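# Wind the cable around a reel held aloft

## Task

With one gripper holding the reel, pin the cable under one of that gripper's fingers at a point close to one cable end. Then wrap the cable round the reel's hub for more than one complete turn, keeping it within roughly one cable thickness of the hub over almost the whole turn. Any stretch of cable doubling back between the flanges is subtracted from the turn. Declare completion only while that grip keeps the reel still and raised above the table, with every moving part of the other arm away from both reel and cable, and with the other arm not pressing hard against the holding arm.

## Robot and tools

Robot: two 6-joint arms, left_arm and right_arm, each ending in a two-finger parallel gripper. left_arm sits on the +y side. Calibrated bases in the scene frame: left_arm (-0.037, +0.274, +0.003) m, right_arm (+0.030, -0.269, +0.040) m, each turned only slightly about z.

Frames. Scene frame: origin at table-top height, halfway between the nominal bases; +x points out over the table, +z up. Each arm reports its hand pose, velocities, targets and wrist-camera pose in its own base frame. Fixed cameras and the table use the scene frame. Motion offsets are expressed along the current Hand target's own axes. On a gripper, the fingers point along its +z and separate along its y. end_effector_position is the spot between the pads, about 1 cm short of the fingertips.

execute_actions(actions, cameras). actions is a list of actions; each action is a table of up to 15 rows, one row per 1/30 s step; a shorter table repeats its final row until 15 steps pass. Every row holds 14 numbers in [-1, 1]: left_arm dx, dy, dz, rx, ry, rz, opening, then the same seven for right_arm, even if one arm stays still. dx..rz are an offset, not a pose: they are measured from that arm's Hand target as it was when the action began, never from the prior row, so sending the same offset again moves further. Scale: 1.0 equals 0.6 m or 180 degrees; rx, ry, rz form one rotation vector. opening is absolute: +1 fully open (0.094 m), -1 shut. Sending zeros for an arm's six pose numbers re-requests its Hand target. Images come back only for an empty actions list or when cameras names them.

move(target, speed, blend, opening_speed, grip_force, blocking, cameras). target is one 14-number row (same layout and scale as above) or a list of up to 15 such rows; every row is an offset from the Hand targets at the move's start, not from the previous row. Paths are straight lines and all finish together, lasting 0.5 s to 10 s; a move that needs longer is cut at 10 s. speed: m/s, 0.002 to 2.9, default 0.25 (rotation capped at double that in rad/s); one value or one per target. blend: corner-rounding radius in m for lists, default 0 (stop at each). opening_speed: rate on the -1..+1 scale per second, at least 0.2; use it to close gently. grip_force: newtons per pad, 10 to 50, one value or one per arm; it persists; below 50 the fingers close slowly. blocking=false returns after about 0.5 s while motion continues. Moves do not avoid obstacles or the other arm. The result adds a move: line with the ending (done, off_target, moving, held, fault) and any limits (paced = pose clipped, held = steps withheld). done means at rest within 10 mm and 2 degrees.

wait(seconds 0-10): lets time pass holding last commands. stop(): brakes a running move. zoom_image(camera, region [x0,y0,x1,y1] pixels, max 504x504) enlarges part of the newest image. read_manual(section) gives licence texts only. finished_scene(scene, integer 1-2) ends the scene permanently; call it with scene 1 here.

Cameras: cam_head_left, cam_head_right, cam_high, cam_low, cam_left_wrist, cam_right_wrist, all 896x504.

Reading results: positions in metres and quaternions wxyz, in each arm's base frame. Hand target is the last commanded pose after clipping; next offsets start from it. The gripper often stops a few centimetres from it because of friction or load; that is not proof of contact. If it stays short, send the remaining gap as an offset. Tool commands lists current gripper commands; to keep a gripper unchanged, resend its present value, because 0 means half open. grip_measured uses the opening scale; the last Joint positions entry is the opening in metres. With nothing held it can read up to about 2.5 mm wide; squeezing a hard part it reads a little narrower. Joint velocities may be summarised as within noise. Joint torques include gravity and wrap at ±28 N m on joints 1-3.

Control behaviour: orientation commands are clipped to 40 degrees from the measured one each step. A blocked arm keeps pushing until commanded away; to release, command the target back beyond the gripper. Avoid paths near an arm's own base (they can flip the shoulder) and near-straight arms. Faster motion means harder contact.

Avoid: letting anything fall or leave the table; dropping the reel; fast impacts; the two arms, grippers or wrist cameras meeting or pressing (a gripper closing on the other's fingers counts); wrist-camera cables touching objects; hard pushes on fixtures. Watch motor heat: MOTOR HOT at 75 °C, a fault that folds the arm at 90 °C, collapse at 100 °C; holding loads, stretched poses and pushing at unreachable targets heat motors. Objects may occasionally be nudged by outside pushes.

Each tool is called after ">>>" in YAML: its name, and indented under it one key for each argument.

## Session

Scene 1 is solved. On to scene 2.

>>> execute_actions:
  actions: []

Scene clock: 0.00 s.
left_arm: end_effector_position=(+0.3980, -0.0113, +0.0508) grip_measured=+1.000 end_effector_quat_wxyz=(+0.463, -0.145, +0.867, -0.112) | right_arm: end_effector_position=(+0.4140, -0.0072, +0.0464) grip_measured=+1.000 end_effector_quat_wxyz=(+0.537, -0.086, +0.835, +0.078)
Joint positions: left_arm=[-0.005 1.602 0.479 0.545 0.056 -0.367 0.094] | right_arm=[-0.188 1.8 0.466 0.874 -0.394 -0.146 0.094]
Joint velocities: within noise
Joint torques (N m): no reading
Heat: left arm: 49 °C; right arm: 36 °C.
Hand target: left_arm +0.4027, -0.0112, +0.0594; +0.475, -0.143, +0.861, -0.114 | right_arm +0.4186, -0.0074, +0.0563; +0.550, -0.090, +0.827, +0.076
Tool commands: left_gripper/opening=+1.0 right_gripper/opening=+1.0
camera_calibration:
cam_left_wrist: T_world_to_cam=[[0.163256, -0.936307, 0.310928, -0.0915977], [-0.831423, -0.30023, -0.467544, 0.38647], [0.531115, -0.182183, -0.827482, -0.0771694], [0, 0, 0, 1]] pos_world=[0.37726, 0.0162072, 0.145316]
cam_right_wrist: T_world_to_cam=[[0.244746, -0.967575, -0.0624325, -0.103924], [-0.740813, -0.145068, -0.655859, 0.373384], [0.625536, 0.20677, -0.752297, -0.131378], [0, 0, 0, 1]] pos_world=[0.384225, -0.0192236, 0.139563]

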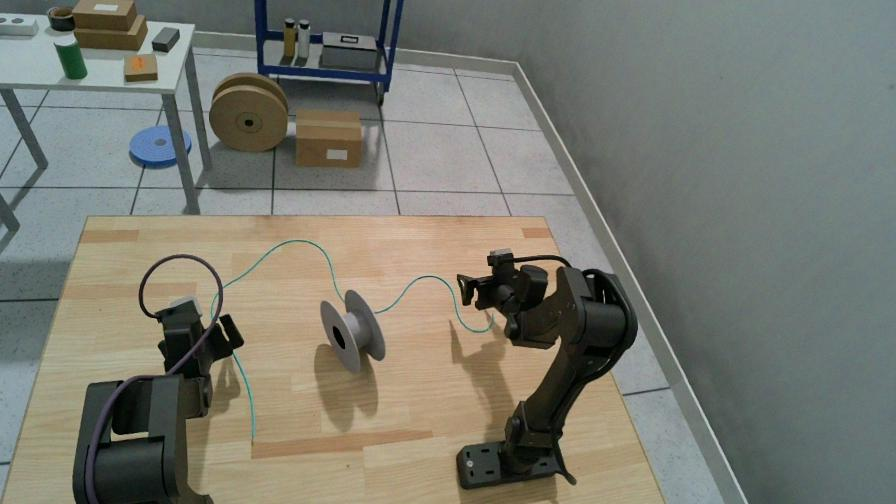

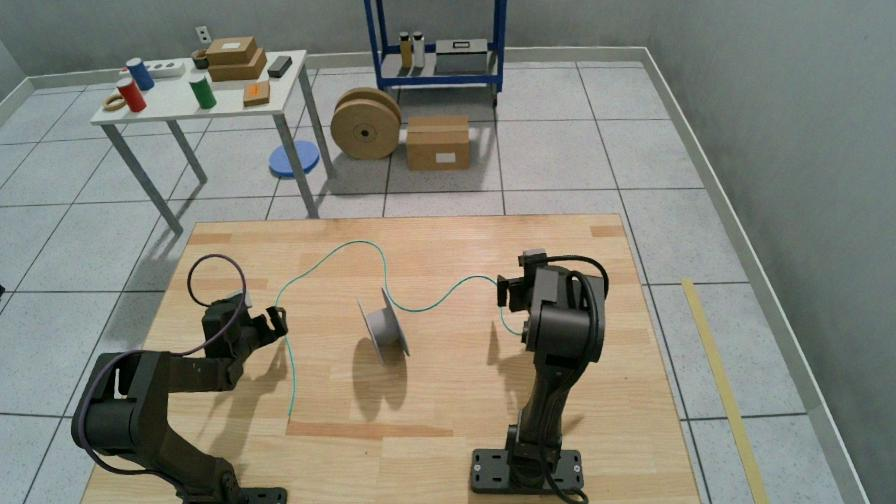

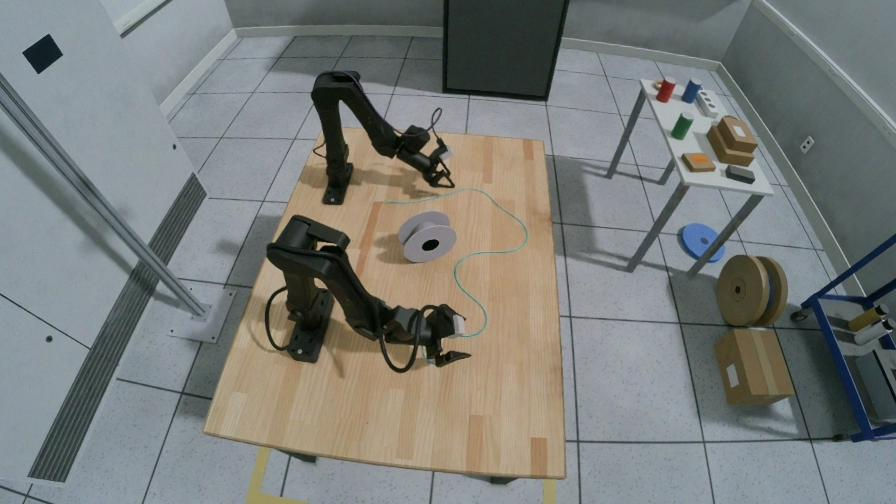

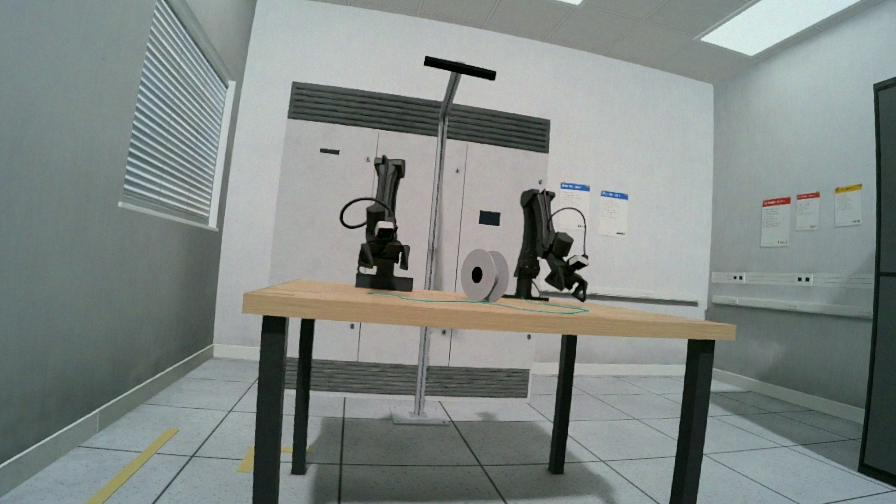

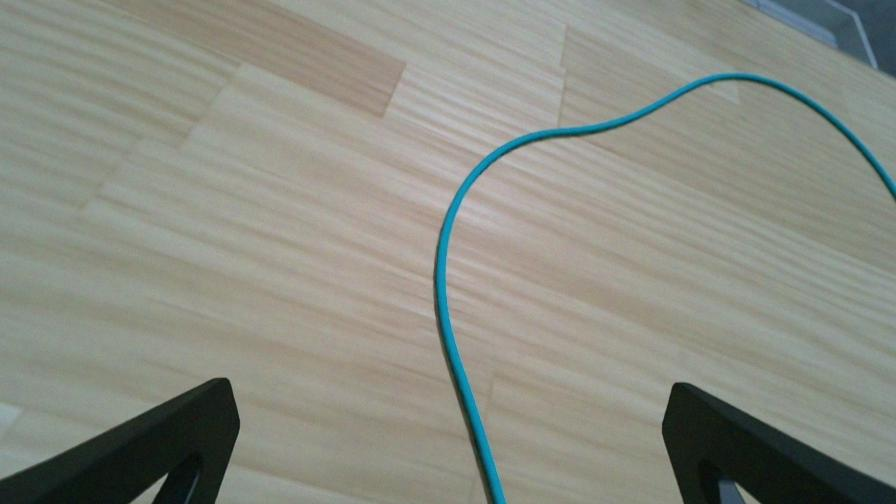

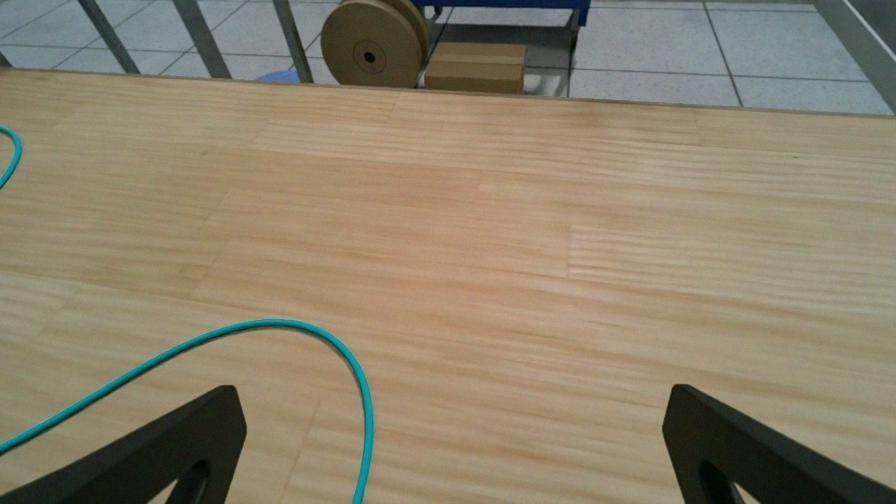

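>>> zoom_image:
  camera: "cam_head_left"
  region: [290, 270, 420, 390]

>>> zoom_image:
  camera: "cam_head_right"
  region: [330, 270, 440, 390]

>>> zoom_image:
  camera: "cam_high"
  region: [370, 170, 560, 360]

>>> zoom_image:
  camera: "cam_low"
  region: [430, 220, 550, 320]

Scaled by 3.877 from the camera's 896x504 image, which has a finer 1280x720 frame.

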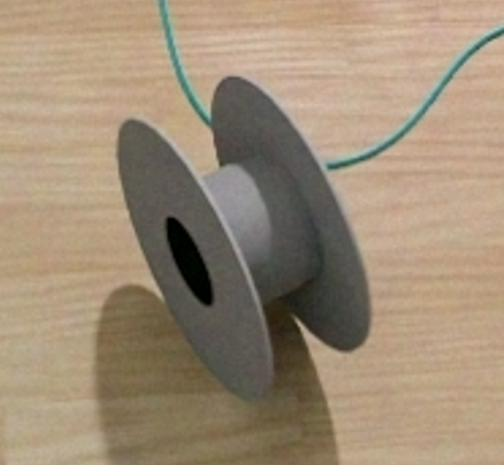

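Scaled by 4.200 from the camera's 896x504 image, which has a finer 1280x720 frame.

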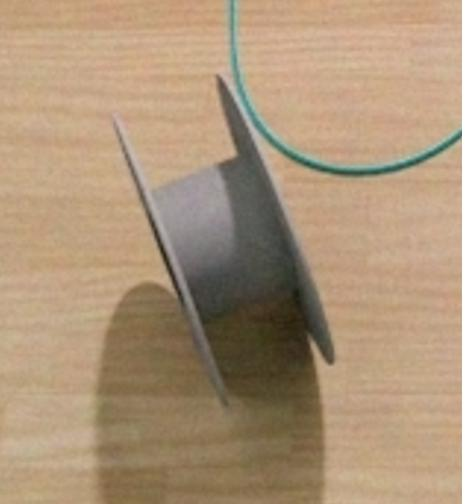

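Scaled by 2.653 from the camera's 896x504 image, which has a finer 1280x720 frame.

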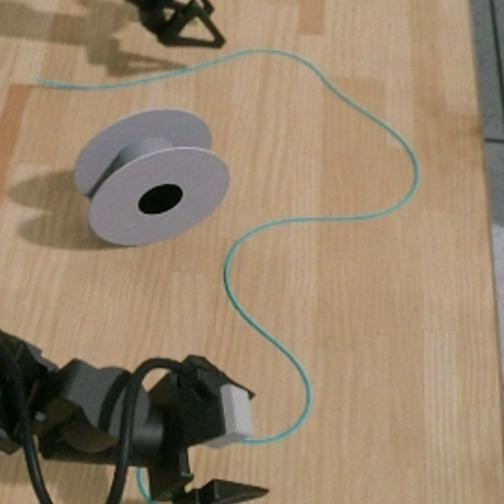

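Scaled by 4.200 from the camera's 896x504 image, which has a finer 1280x720 frame.

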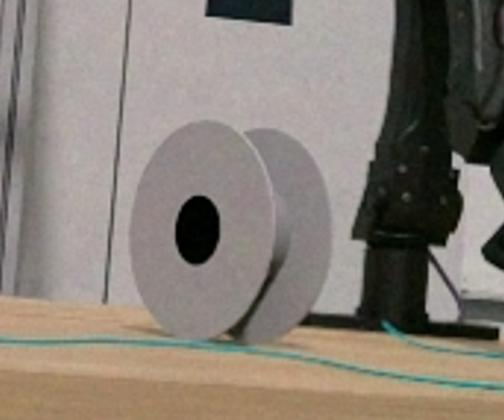

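>>> zoom_image:
  camera: "cam_head_right"
  region: [240, 300, 340, 440]

>>> zoom_image:
  camera: "cam_head_left"
  region: [200, 320, 300, 460]

Scaled by 3.600 from the camera's 896x504 image, which has a finer 1280x720 frame.

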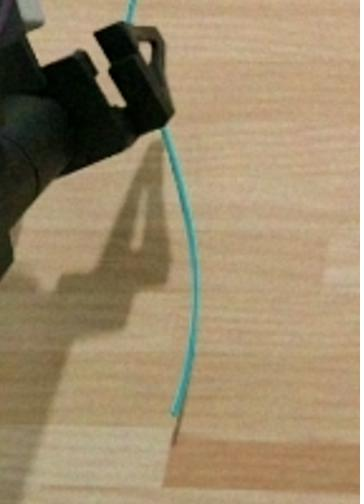

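Scaled by 3.600 from the camera's 896x504 image, which has a finer 1280x720 frame.

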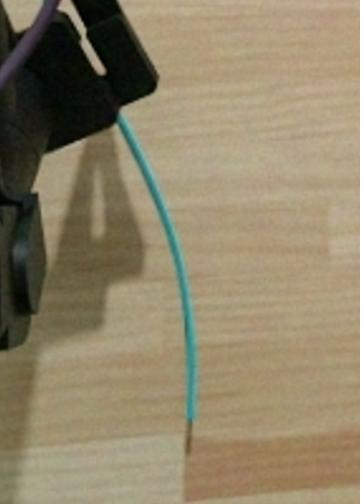

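>>> move:
  target: [0.089,-0.077,-0.214,-0.102,0.309,0.047,-0.2,0,0,0,0,0,0,1]
  grip_force: [50,50]
  cameras: ["cam_left_wrist","cam_head_left","cam_head_right"]

Scene clock: 135.17 s.
left_arm: end_effector_position=(+0.2662, -0.0631, +0.0943) grip_measured=-0.197 end_effector_quat_wxyz=(-0.007, -0.081, +0.997, +0.002) | right_arm: end_effector_position=(+0.4140, -0.0072, +0.0464) grip_measured=+1.000 end_effector_quat_wxyz=(+0.537, -0.086, +0.835, +0.078)
Joint positions: left_arm=[-0.235 1.601 1.211 -1.196 0.001 -0.397 0.038] | right_arm=[-0.188 1.8 0.466 0.874 -0.394 -0.146 0.094]
Joint torques (N m): left_arm=[-0.4 -5.48 8.4 0.04 -0.03 -0.11] | right_arm=[-0.09 -7.12 4.81 1.66 -0.18 0.01]
Heat: left arm: 51 °C; right arm: 39 °C.
Hand target: left_arm +0.2727, -0.0654, +0.1000; -0.001, -0.084, +0.996, +0.000 | right_arm +0.4186, -0.0074, +0.0563; +0.550, -0.090, +0.827, +0.076
Off the commanded pose: left_arm 0.009 m, 1 deg | right_arm 0.011 m, 2 deg.
move: off_target (right_arm)
camera_calibration:
cam_left_wrist: T_world_to_cam=[[0.154265, -0.98764, -0.0277539, -0.101107], [-0.887925, -0.150901, 0.434532, 0.2211], [-0.433349, -0.0423899, -0.900229, 0.291798], [0, 0, 0, 1]] pos_world=[0.338368, -0.0541235, 0.163803]
Images, in order (width x height): cam_head_left 896x504, cam_head_right 896x504, cam_left_wrist 896x504.

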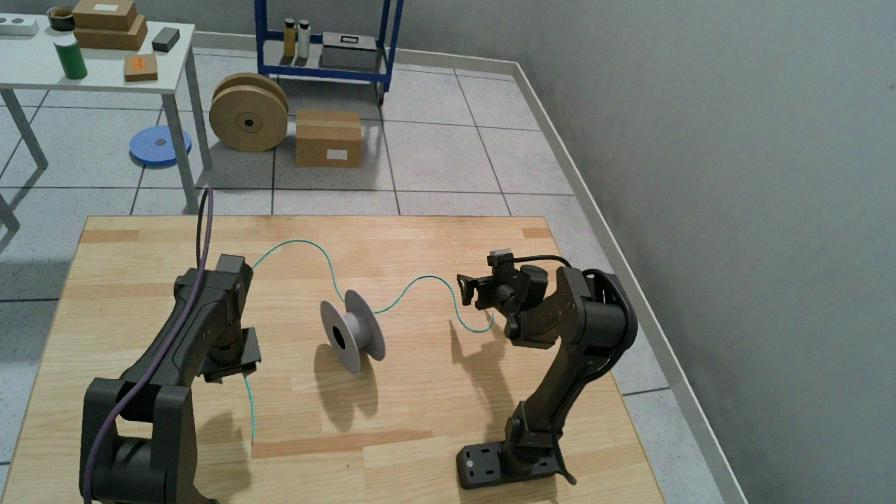

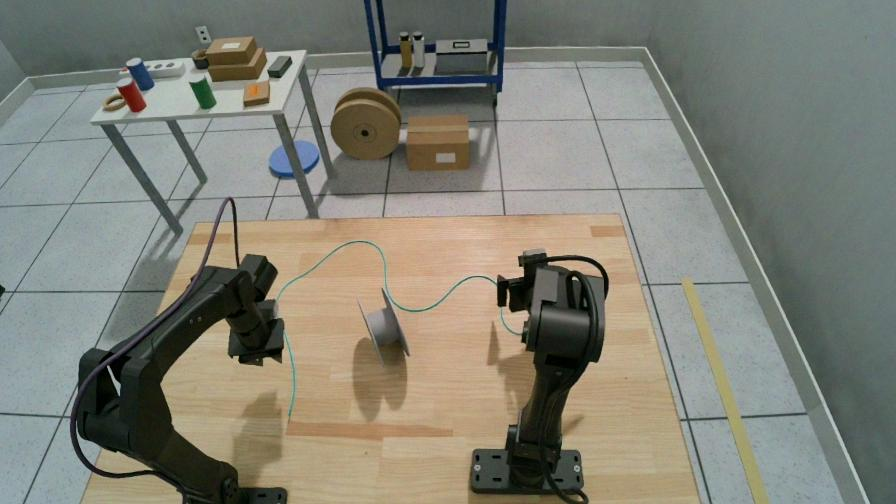

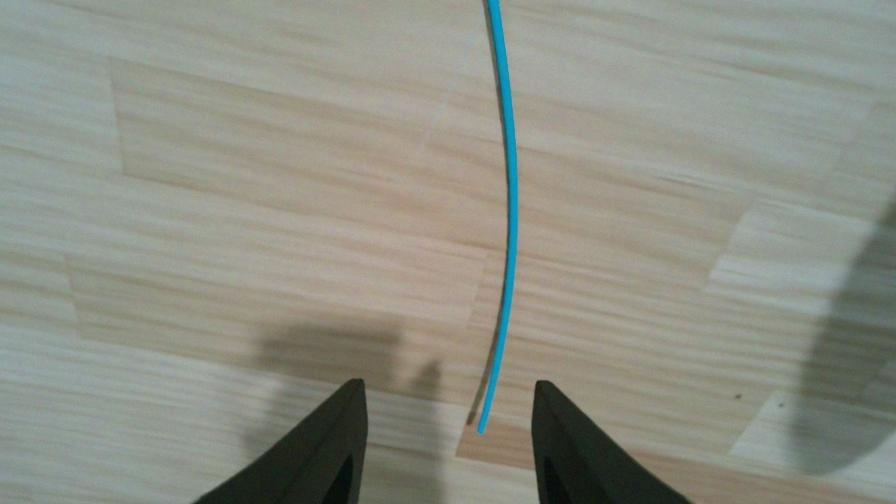

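>>> move:
  target: [0.0256,-0.0395,0.12,0,0,0,-0.4,0,0,0,0,0,0,1]
  cameras: ["cam_left_wrist"]

Scene clock: 144.53 s.
left_arm: end_effector_position=(+0.2591, -0.0902, +0.0310) grip_measured=-0.397 end_effector_quat_wxyz=(-0.005, -0.081, +0.997, +0.001) | right_arm: end_effector_position=(+0.4140, -0.0072, +0.0464) grip_measured=+1.000 end_effector_quat_wxyz=(+0.537, -0.086, +0.835, +0.078)
Joint positions: left_arm=[-0.337 1.667 1.02 -0.933 0.003 -0.498 0.028] | right_arm=[-0.188 1.8 0.466 0.874 -0.394 -0.146 0.094]
Joint torques (N m): left_arm=[-0.35 -5.98 4.77 0.34 -0.05 -0.12] | right_arm=[-0.01 -7.1 4.78 1.62 -0.16 0.02]
Heat: left arm: 49 °C; right arm: 39 °C.
Hand target: left_arm +0.2614, -0.0913, +0.0279; -0.001, -0.083, +0.997, +0.001 | right_arm +0.4186, -0.0074, +0.0563; +0.550, -0.090, +0.827, +0.076
Off the commanded pose: left_arm 0.004 m, 1 deg | right_arm 0.011 m, 2 deg.
move: off_target (right_arm)
camera_calibration:
cam_left_wrist: T_world_to_cam=[[0.153703, -0.987787, -0.0255263, -0.12842], [-0.889977, -0.149615, 0.430763, 0.238971], [-0.429321, -0.0434919, -0.902104, 0.229497], [0, 0, 0, 1]] pos_world=[0.330945, -0.0811171, 0.100812]
Images, in order (width x height): cam_left_wrist 896x504.

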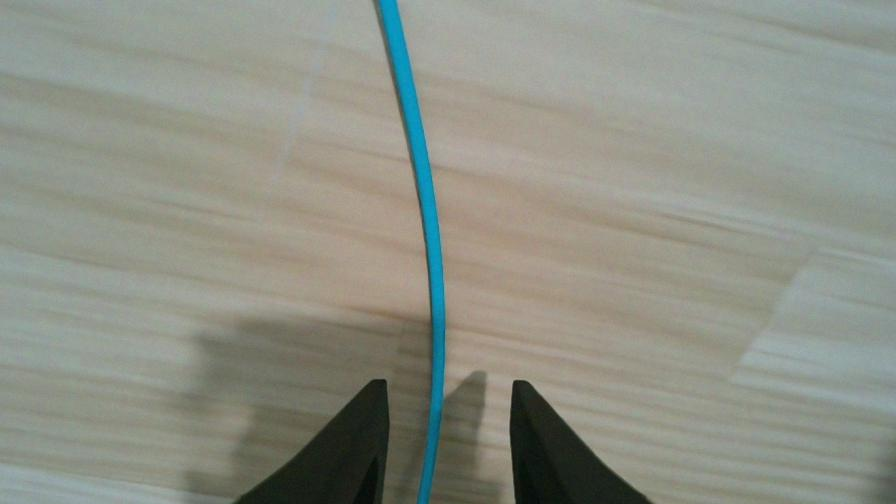

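>>> move:
  target: [0,0,0.035,0,0,0,-0.4,0,0,0,0,0,0,1]
  speed: 0.06
  cameras: ["cam_left_wrist"]

Scene clock: 147.00 s.
left_arm: end_effector_position=(+0.2604, -0.0906, +0.0112) grip_measured=-0.397 end_effector_quat_wxyz=(-0.003, -0.081, +0.997, +0.000) | right_arm: end_effector_position=(+0.4140, -0.0072, +0.0464) grip_measured=+1.000 end_effector_quat_wxyz=(+0.537, -0.086, +0.835, +0.078)
Joint positions: left_arm=[-0.337 1.702 0.972 -0.846 0.003 -0.498 0.028] | right_arm=[-0.188 1.8 0.466 0.874 -0.394 -0.146 0.094]
Joint torques (N m): left_arm=[-0.35 -5.89 4.37 0.34 -0.04 -0.11] | right_arm=[-0.02 -7.06 4.81 1.71 -0.21 -0.02]
Heat: left arm: 49 °C; right arm: 39 °C.
Hand target: left_arm +0.2614, -0.0913, +0.0069; -0.001, -0.084, +0.997, +0.001 | right_arm +0.4186, -0.0074, +0.0563; +0.550, -0.090, +0.827, +0.076
Off the commanded pose: left_arm 0.004 m, 0 deg | right_arm 0.011 m, 2 deg.
move: off_target (right_arm)
camera_calibration:
cam_left_wrist: T_world_to_cam=[[0.154142, -0.987776, -0.0232141, -0.129689], [-0.891916, -0.149215, 0.426873, 0.249186], [-0.425119, -0.0450939, -0.904013, 0.210952], [0, 0, 0, 1]] pos_world=[0.331923, -0.0814088, 0.0813216]
Images, in order (width x height): cam_left_wrist 896x504.

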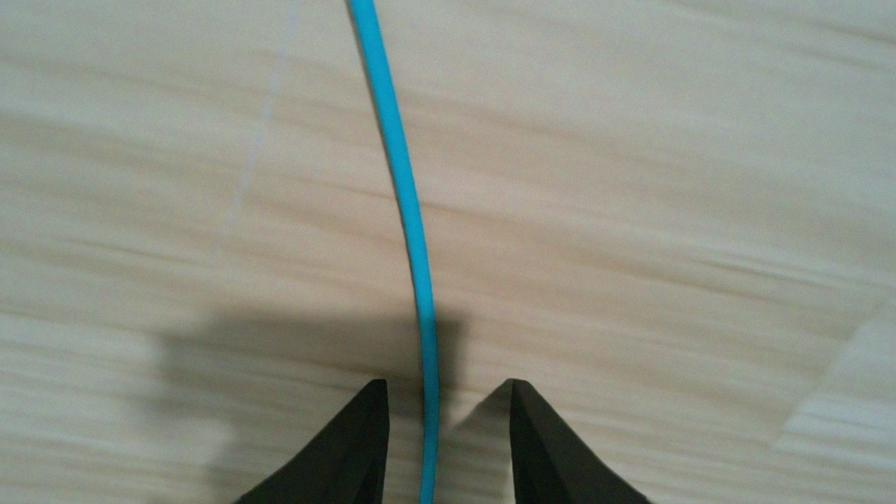

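>>> move:
  target: [0,0,0.007,0,0,0,-1,0,0,0,0,0,0,1]
  speed: 0.06
  grip_force: [25,50]
  cameras: ["cam_left_wrist"]

Scene clock: 150.80 s.
left_arm: end_effector_position=(+0.2629, -0.0929, +0.0094) grip_measured=-0.912 end_effector_quat_wxyz=(+0.002, -0.081, +0.997, -0.006) | right_arm: end_effector_position=(+0.4140, -0.0072, +0.0464) grip_measured=+1.000 end_effector_quat_wxyz=(+0.537, -0.086, +0.835, +0.078)
Joint positions: left_arm=[-0.337 1.705 0.967 -0.825 0.01 -0.499 0.004] | right_arm=[-0.188 1.8 0.466 0.874 -0.394 -0.146 0.094]
Joint torques (N m): left_arm=[-0.36 -5.48 4.03 0.33 -0.11 -0.11] | right_arm=[0.09 -7.1 4.72 1.67 -0.19 0.02]
Heat: left arm: 48 °C; right arm: 39 °C.
Hand target: left_arm +0.2614, -0.0913, +0.0028; -0.001, -0.084, +0.997, +0.000 | right_arm +0.4186, -0.0074, +0.0563; +0.550, -0.090, +0.827, +0.076
Off the commanded pose: left_arm 0.007 m, 1 deg | right_arm 0.011 m, 2 deg.
grip_force (N): 25, 50
move: off_target (right_arm)
camera_calibration:
cam_left_wrist: T_world_to_cam=[[0.154637, -0.987915, -0.0105466, -0.132622], [-0.896161, -0.144752, 0.419455, 0.253545], [-0.415913, -0.0554117, -0.907715, 0.206894], [0, 0, 0, 1]] pos_world=[0.333775, -0.0828539, 0.0800512]
Images, in order (width x height): cam_left_wrist 896x504.

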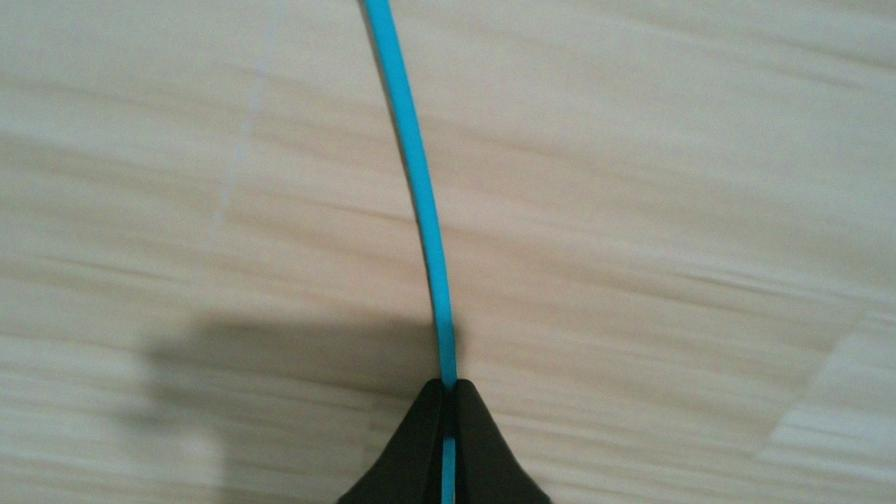

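>>> move:
  target:
    - [0,0,-0.2,0.1,-0.05,0.03,-1,0,0,0,0,0,0,1]
    - [-0.0417,-0.1129,-0.452,0.4417,-0.2447,0.1394,-1,0,0,0,0,0,0,1]
  speed: 0.2
  blend: [0.05,0]
  cameras: ["cam_left_wrist","cam_head_left","cam_head_right"]

Scene clock: 172.53 s.
left_arm: end_effector_position=(+0.2995, -0.1520, +0.2757) grip_measured=-0.914 end_effector_quat_wxyz=(+0.392, +0.131, +0.698, -0.585) | right_arm: end_effector_position=(+0.4140, -0.0072, +0.0464) grip_measured=+1.000 end_effector_quat_wxyz=(+0.537, -0.086, +0.835, +0.078)
Joint positions: left_arm=[0.056 1.186 0.604 0.56 1.222 -0.774 0.004] | right_arm=[-0.188 1.8 0.466 0.874 -0.394 -0.146 0.094]
Joint torques (N m): left_arm=[-0.62 -2.96 5.63 1.5 0.07 -0.02] | right_arm=[-0.02 -7.12 4.74 1.68 -0.17 0]
Heat: left arm: 47 °C; right arm: 39 °C.
Hand target: left_arm +0.2978, -0.1541, +0.2738; +0.392, +0.137, +0.695, -0.587 | right_arm +0.4186, -0.0074, +0.0563; +0.550, -0.090, +0.827, +0.076
Off the commanded pose: left_arm 0.003 m, 1 deg | right_arm 0.011 m, 2 deg.
grip_force (N): 25, 50
move: off_target (right_arm)
camera_calibration:
cam_left_wrist: T_world_to_cam=[[-0.635983, -0.304181, 0.709225, -0.0515201], [-0.765858, 0.135885, -0.628488, 0.458585], [0.094801, -0.942873, -0.319379, 0.0105441], [0, 0, 0, 1]] pos_world=[0.317445, -0.0680443, 0.328122]
Images, in order (width x height): cam_head_left 896x504, cam_head_right 896x504, cam_left_wrist 896x504.

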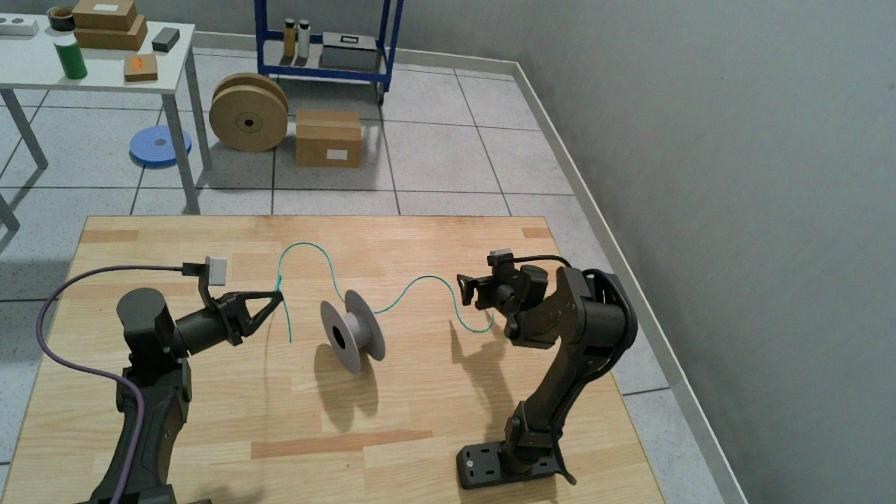

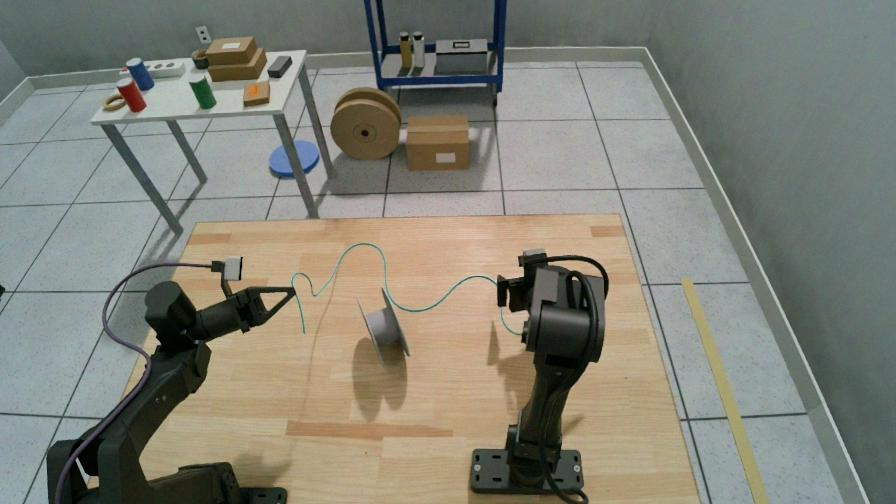

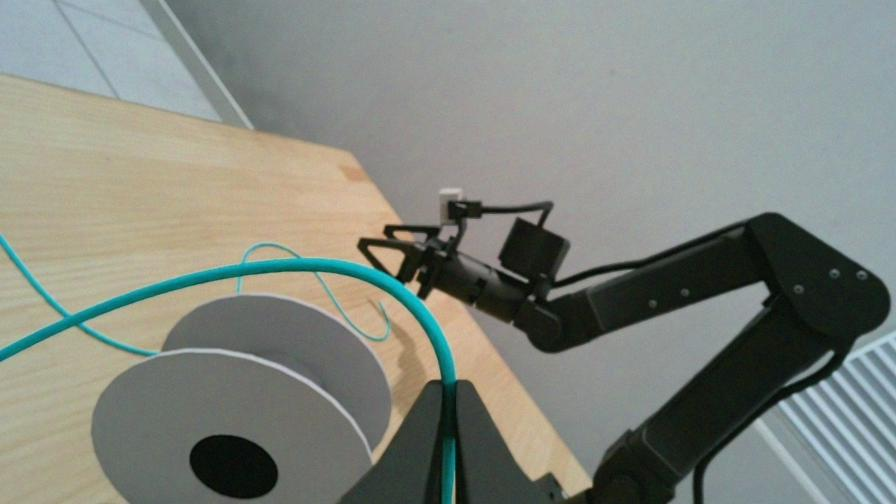

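>>> zoom_image:
  camera: "cam_head_right"
  region: [220, 250, 420, 380]

>>> zoom_image:
  camera: "cam_head_left"
  region: [200, 250, 400, 380]

Scaled by 2.520 from the camera's 896x504 image, which has a finer 1280x720 frame.

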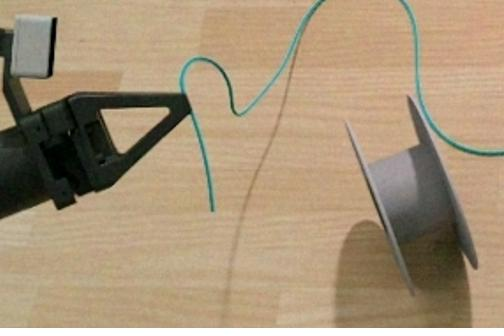

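Scaled by 2.520 from the camera's 896x504 image, which has a finer 1280x720 frame.

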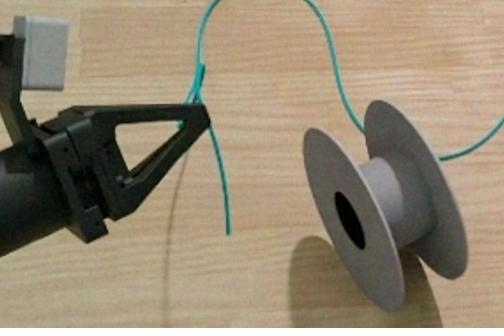

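>>> move:
  target: [0.0449,0.0352,0.1841,0,0,0,-1,0,0,0,0,0,0,1]
  speed: 0.15
  cameras: ["cam_left_wrist","cam_head_left","cam_head_right"]

>>> zoom_image:
  camera: "cam_head_right"
  region: [300, 230, 450, 380]

>>> zoom_image:
  camera: "cam_head_left"
  region: [270, 230, 420, 380]

Scene clock: 199.33 s.
left_arm: end_effector_position=(+0.3292, -0.2545, +0.2251) grip_measured=-0.914 end_effector_quat_wxyz=(+0.373, +0.128, +0.708, -0.586) | right_arm: end_effector_position=(+0.4140, -0.0072, +0.0464) grip_measured=+1.000 end_effector_quat_wxyz=(+0.537, -0.086, +0.835, +0.078)
Joint positions: left_arm=[-0.327 1.495 0.635 0.806 0.856 -0.784 0.004] | right_arm=[-0.188 1.8 0.466 0.874 -0.394 -0.146 0.094]
Joint torques (N m): left_arm=[-0.49 -4.96 8.79 1.71 -0.1 -0.01] | right_arm=[-0.12 -7.08 4.82 1.66 -0.18 -0.01]
Heat: left arm: 50 °C; right arm: 40 °C.
Hand target: left_arm +0.3364, -0.2576, +0.2397; +0.392, +0.137, +0.695, -0.587 | right_arm +0.4186, -0.0074, +0.0563; +0.550, -0.090, +0.827, +0.076
Off the commanded pose: left_arm 0.016 m, 3 deg | right_arm 0.011 m, 2 deg.
grip_force (N): 25, 50
move: off_target (left_arm, right_arm)
camera_calibration:
cam_left_wrist: T_world_to_cam=[[-0.614065, -0.303747, 0.728466, -0.0393282], [-0.786476, 0.158102, -0.597042, 0.468828], [0.0661775, -0.939543, -0.335975, -0.091078], [0, 0, 0, 1]] pos_world=[0.3506, -0.17164, 0.277959]
Images, in order (width x height): cam_head_left 896x504, cam_head_right 896x504, cam_left_wrist 896x504.

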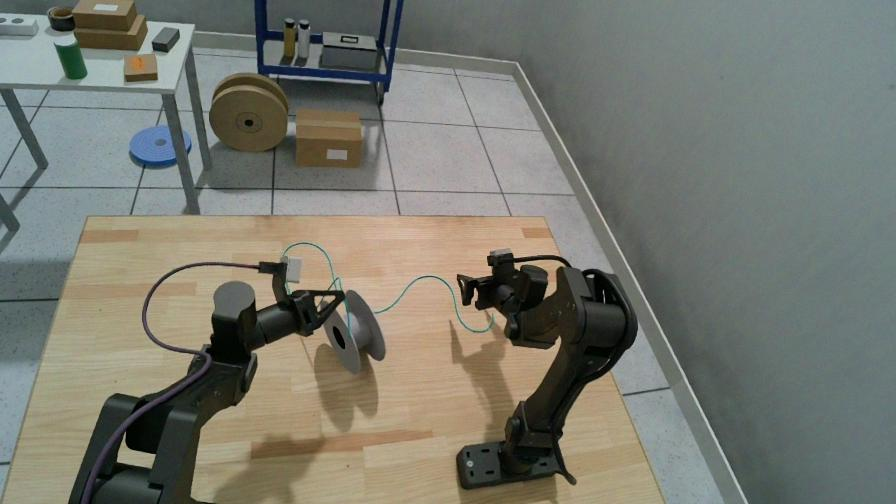

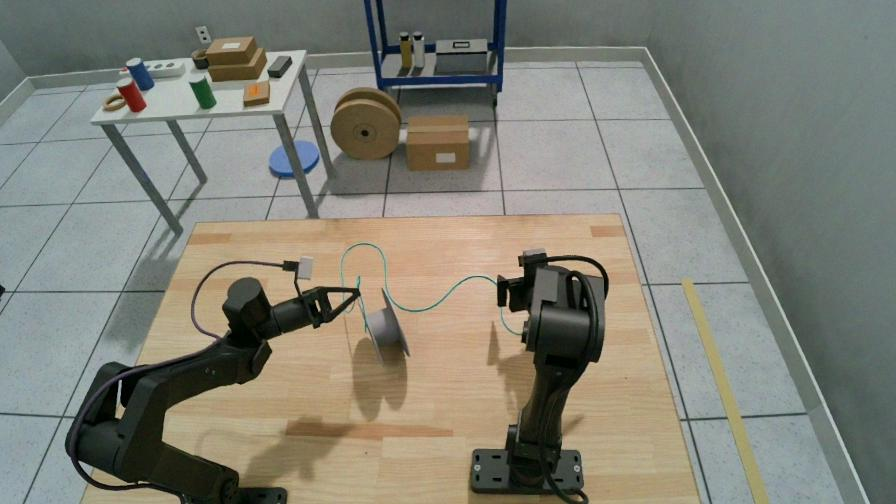

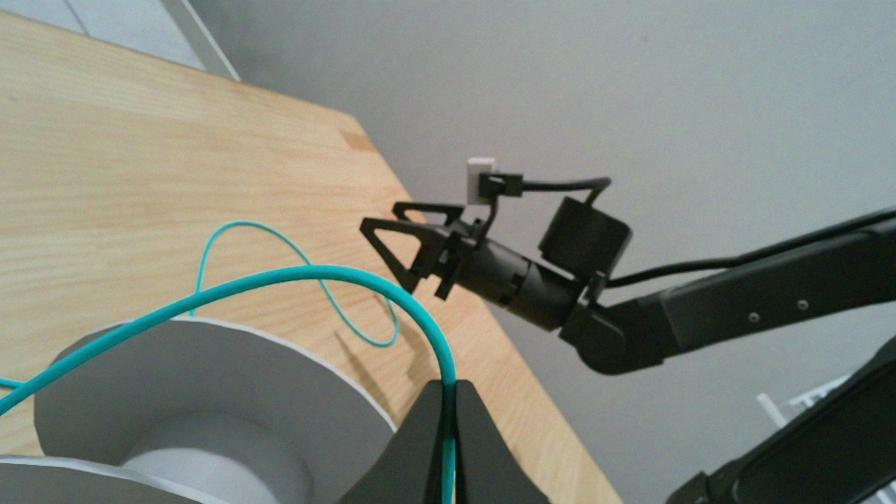

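Scaled by 3.360 from the camera's 896x504 image, which has a finer 1280x720 frame.

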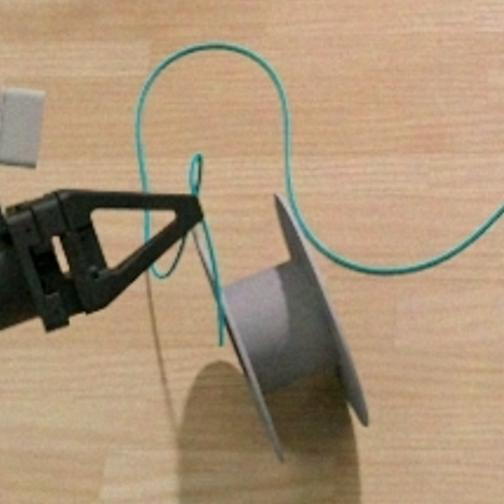

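Scaled by 3.360 from the camera's 896x504 image, which has a finer 1280x720 frame.

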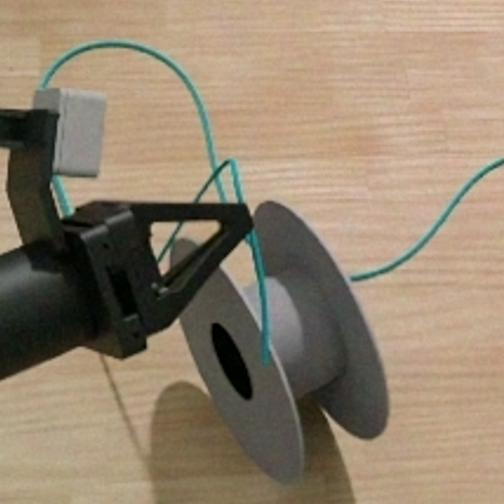

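>>> move:
  target:
    - [-0.045,-0.045,0,0,0,0,-1,0,0,0,0,0,0,1]
    - [-0.045,-0.045,0.082,0,-0.061,0,-1,0,0,0,0,0,0,1]
  speed: 0.12
  blend: [0.01,0]
  cameras: ["cam_left_wrist","cam_head_left","cam_head_right"]

>>> zoom_image:
  camera: "cam_head_right"
  region: [300, 230, 450, 380]

>>> zoom_image:
  camera: "cam_head_left"
  region: [270, 230, 420, 380]

Scene clock: 217.03 s.
left_arm: end_effector_position=(+0.3504, -0.3004, +0.2644) grip_measured=-0.914 end_effector_quat_wxyz=(+0.441, +0.077, +0.669, -0.594) | right_arm: end_effector_position=(+0.4140, -0.0072, +0.0464) grip_measured=+1.000 end_effector_quat_wxyz=(+0.537, -0.086, +0.835, +0.078)
Joint positions: left_arm=[-0.511 1.572 0.73 0.951 0.533 -0.872 0.004] | right_arm=[-0.188 1.8 0.466 0.874 -0.394 -0.146 0.094]
Joint torques (N m): left_arm=[-0.47 -5.56 8.5 1.82 -0.16 -0.01] | right_arm=[-0.01 -7.17 4.7 1.68 -0.21 0.02]
Heat: left arm: 51 °C; right arm: 40 °C.
Hand target: left_arm +0.3553, -0.3032, +0.2777; +0.457, +0.080, +0.654, -0.598 | right_arm +0.4186, -0.0074, +0.0563; +0.550, -0.090, +0.827, +0.076
Off the commanded pose: left_arm 0.015 m, 3 deg | right_arm 0.011 m, 2 deg.
grip_force (N): 25, 50
move: off_target (left_arm, right_arm)
camera_calibration:
cam_left_wrist: T_world_to_cam=[[-0.619365, -0.306471, 0.722816, -0.0664176], [-0.75529, -0.0187119, -0.655124, 0.467526], [0.214302, -0.951696, -0.219885, -0.208612], [0, 0, 0, 1]] pos_world=[0.356687, -0.210142, 0.308425]
Images, in order (width x height): cam_head_left 896x504, cam_head_right 896x504, cam_left_wrist 896x504.

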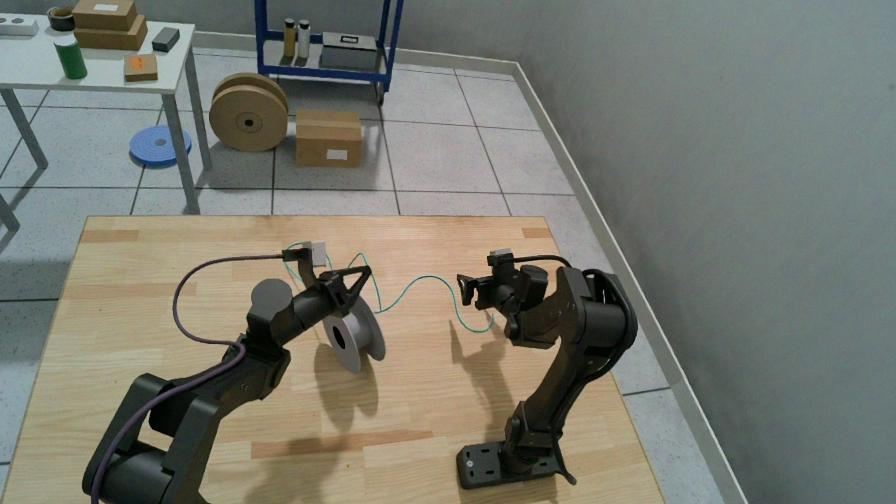

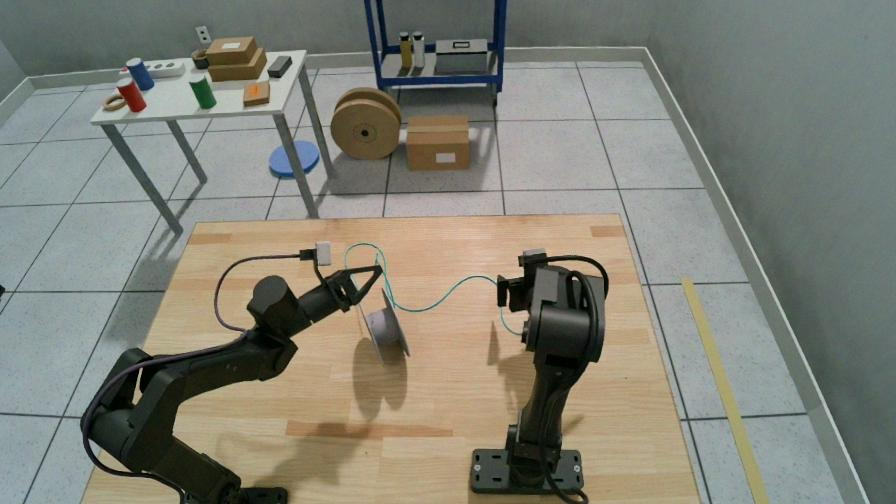

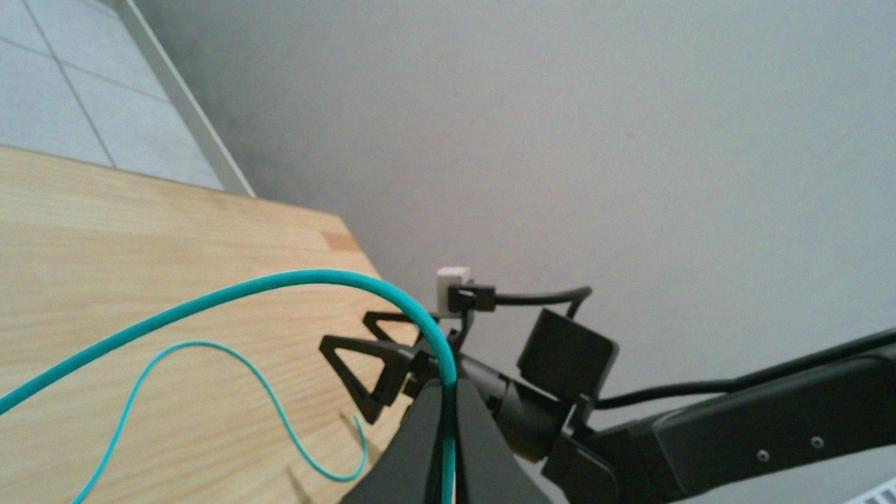

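Scaled by 3.360 from the camera's 896x504 image, which has a finer 1280x720 frame.

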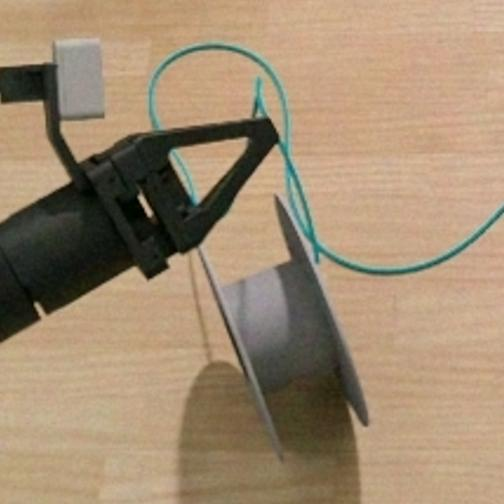

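Scaled by 3.360 from the camera's 896x504 image, which has a finer 1280x720 frame.

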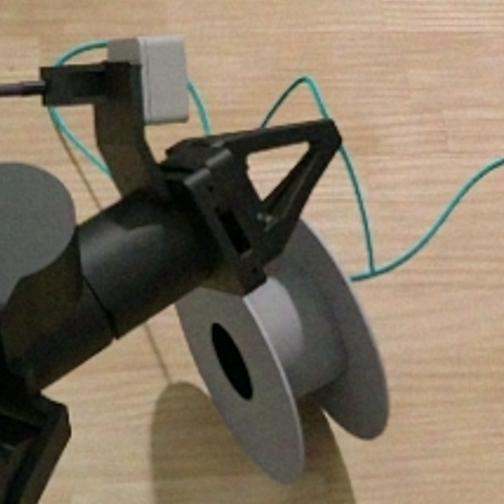

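>>> move:
  target: [0.017,0.0107,-0.017,-0.22,0.034,-0.041,-1,0,0,0,0,0,0,1]
  speed: 0.15
  cameras: ["cam_left_wrist","cam_head_left","cam_head_right"]

>>> zoom_image:
  camera: "cam_head_right"
  region: [300, 230, 450, 380]

>>> zoom_image:
  camera: "cam_head_left"
  region: [270, 230, 420, 380]

Scene clock: 275.77 s.
left_arm: end_effector_position=(+0.3438, -0.2939, +0.2523) grip_measured=-0.914 end_effector_quat_wxyz=(+0.373, -0.086, +0.851, -0.360) | right_arm: end_effector_position=(+0.4140, -0.0072, +0.0464) grip_measured=+1.000 end_effector_quat_wxyz=(+0.537, -0.086, +0.835, +0.078)
Joint positions: left_arm=[-0.733 1.412 1.128 -0.197 -0.06 -0.899 0.004] | right_arm=[-0.188 1.8 0.466 0.874 -0.394 -0.146 0.094]
Joint torques (N m): left_arm=[-0.51 -5.18 10.15 1.54 -0.17 -0.04] | right_arm=[0.02 -7.08 4.74 1.66 -0.2 0.02]
Heat: left arm: 50 °C; right arm: 40 °C.
Hand target: left_arm +0.3485, -0.2972, +0.2646; +0.383, -0.089, +0.844, -0.364 | right_arm +0.4186, -0.0074, +0.0563; +0.550, -0.090, +0.827, +0.076
Off the commanded pose: left_arm 0.014 m, 1 deg | right_arm 0.011 m, 2 deg.
grip_force (N): 25, 50
move: off_target (left_arm, right_arm)
camera_calibration:
cam_left_wrist: T_world_to_cam=[[-0.110224, -0.74133, 0.662027, -0.347247], [-0.934987, -0.148587, -0.322057, 0.394268], [0.33712, -0.654486, -0.676756, -0.0432452], [0, 0, 0, 1]] pos_world=[0.344939, -0.227144, 0.327597]
Images, in order (width x height): cam_head_left 896x504, cam_head_right 896x504, cam_left_wrist 896x504.

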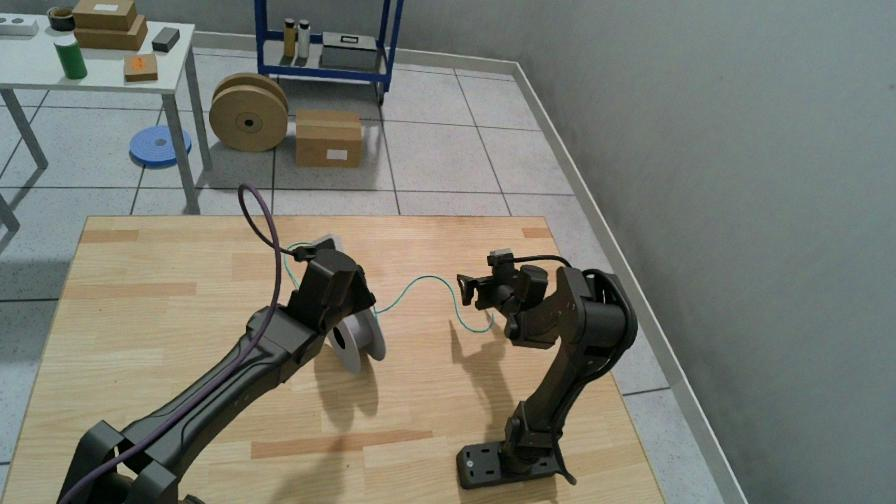

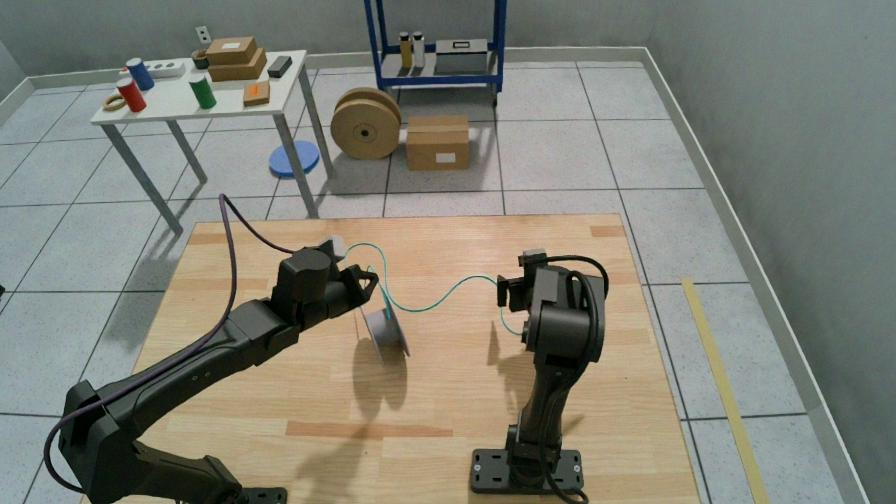

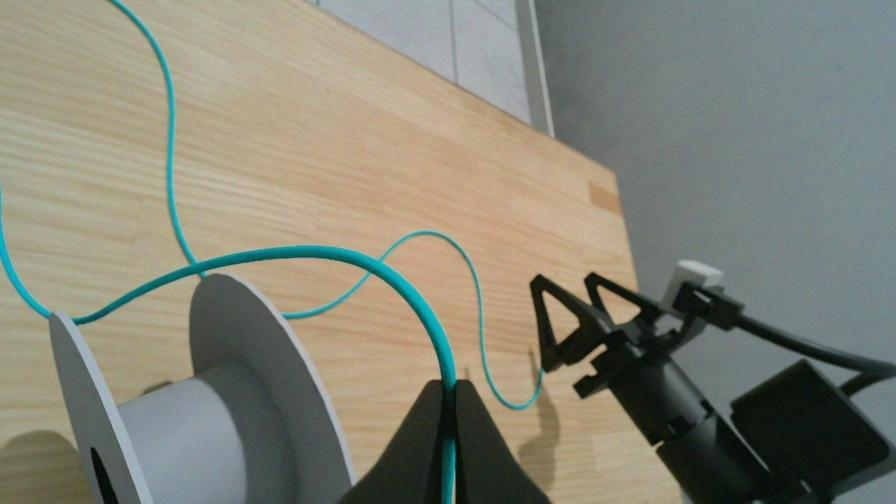

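Scaled by 3.360 from the camera's 896x504 image, which has a finer 1280x720 frame.

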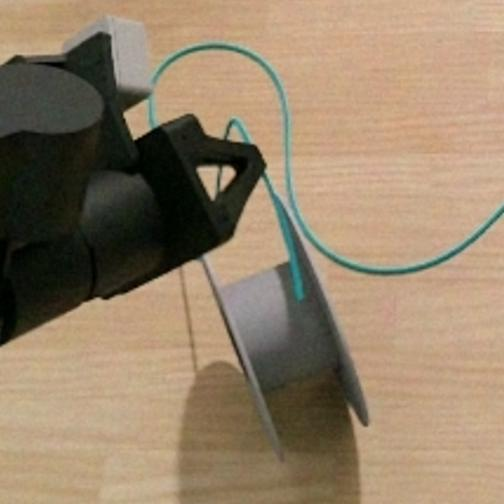

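Scaled by 3.360 from the camera's 896x504 image, which has a finer 1280x720 frame.

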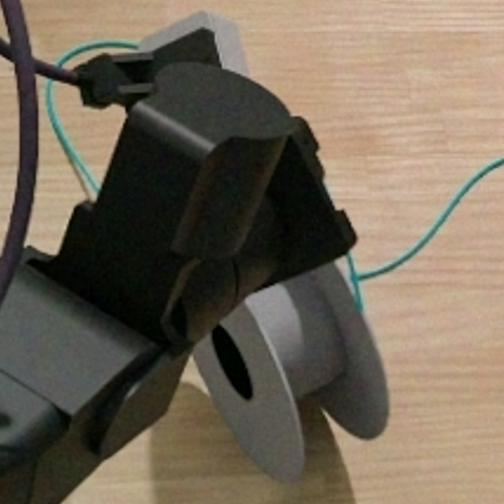

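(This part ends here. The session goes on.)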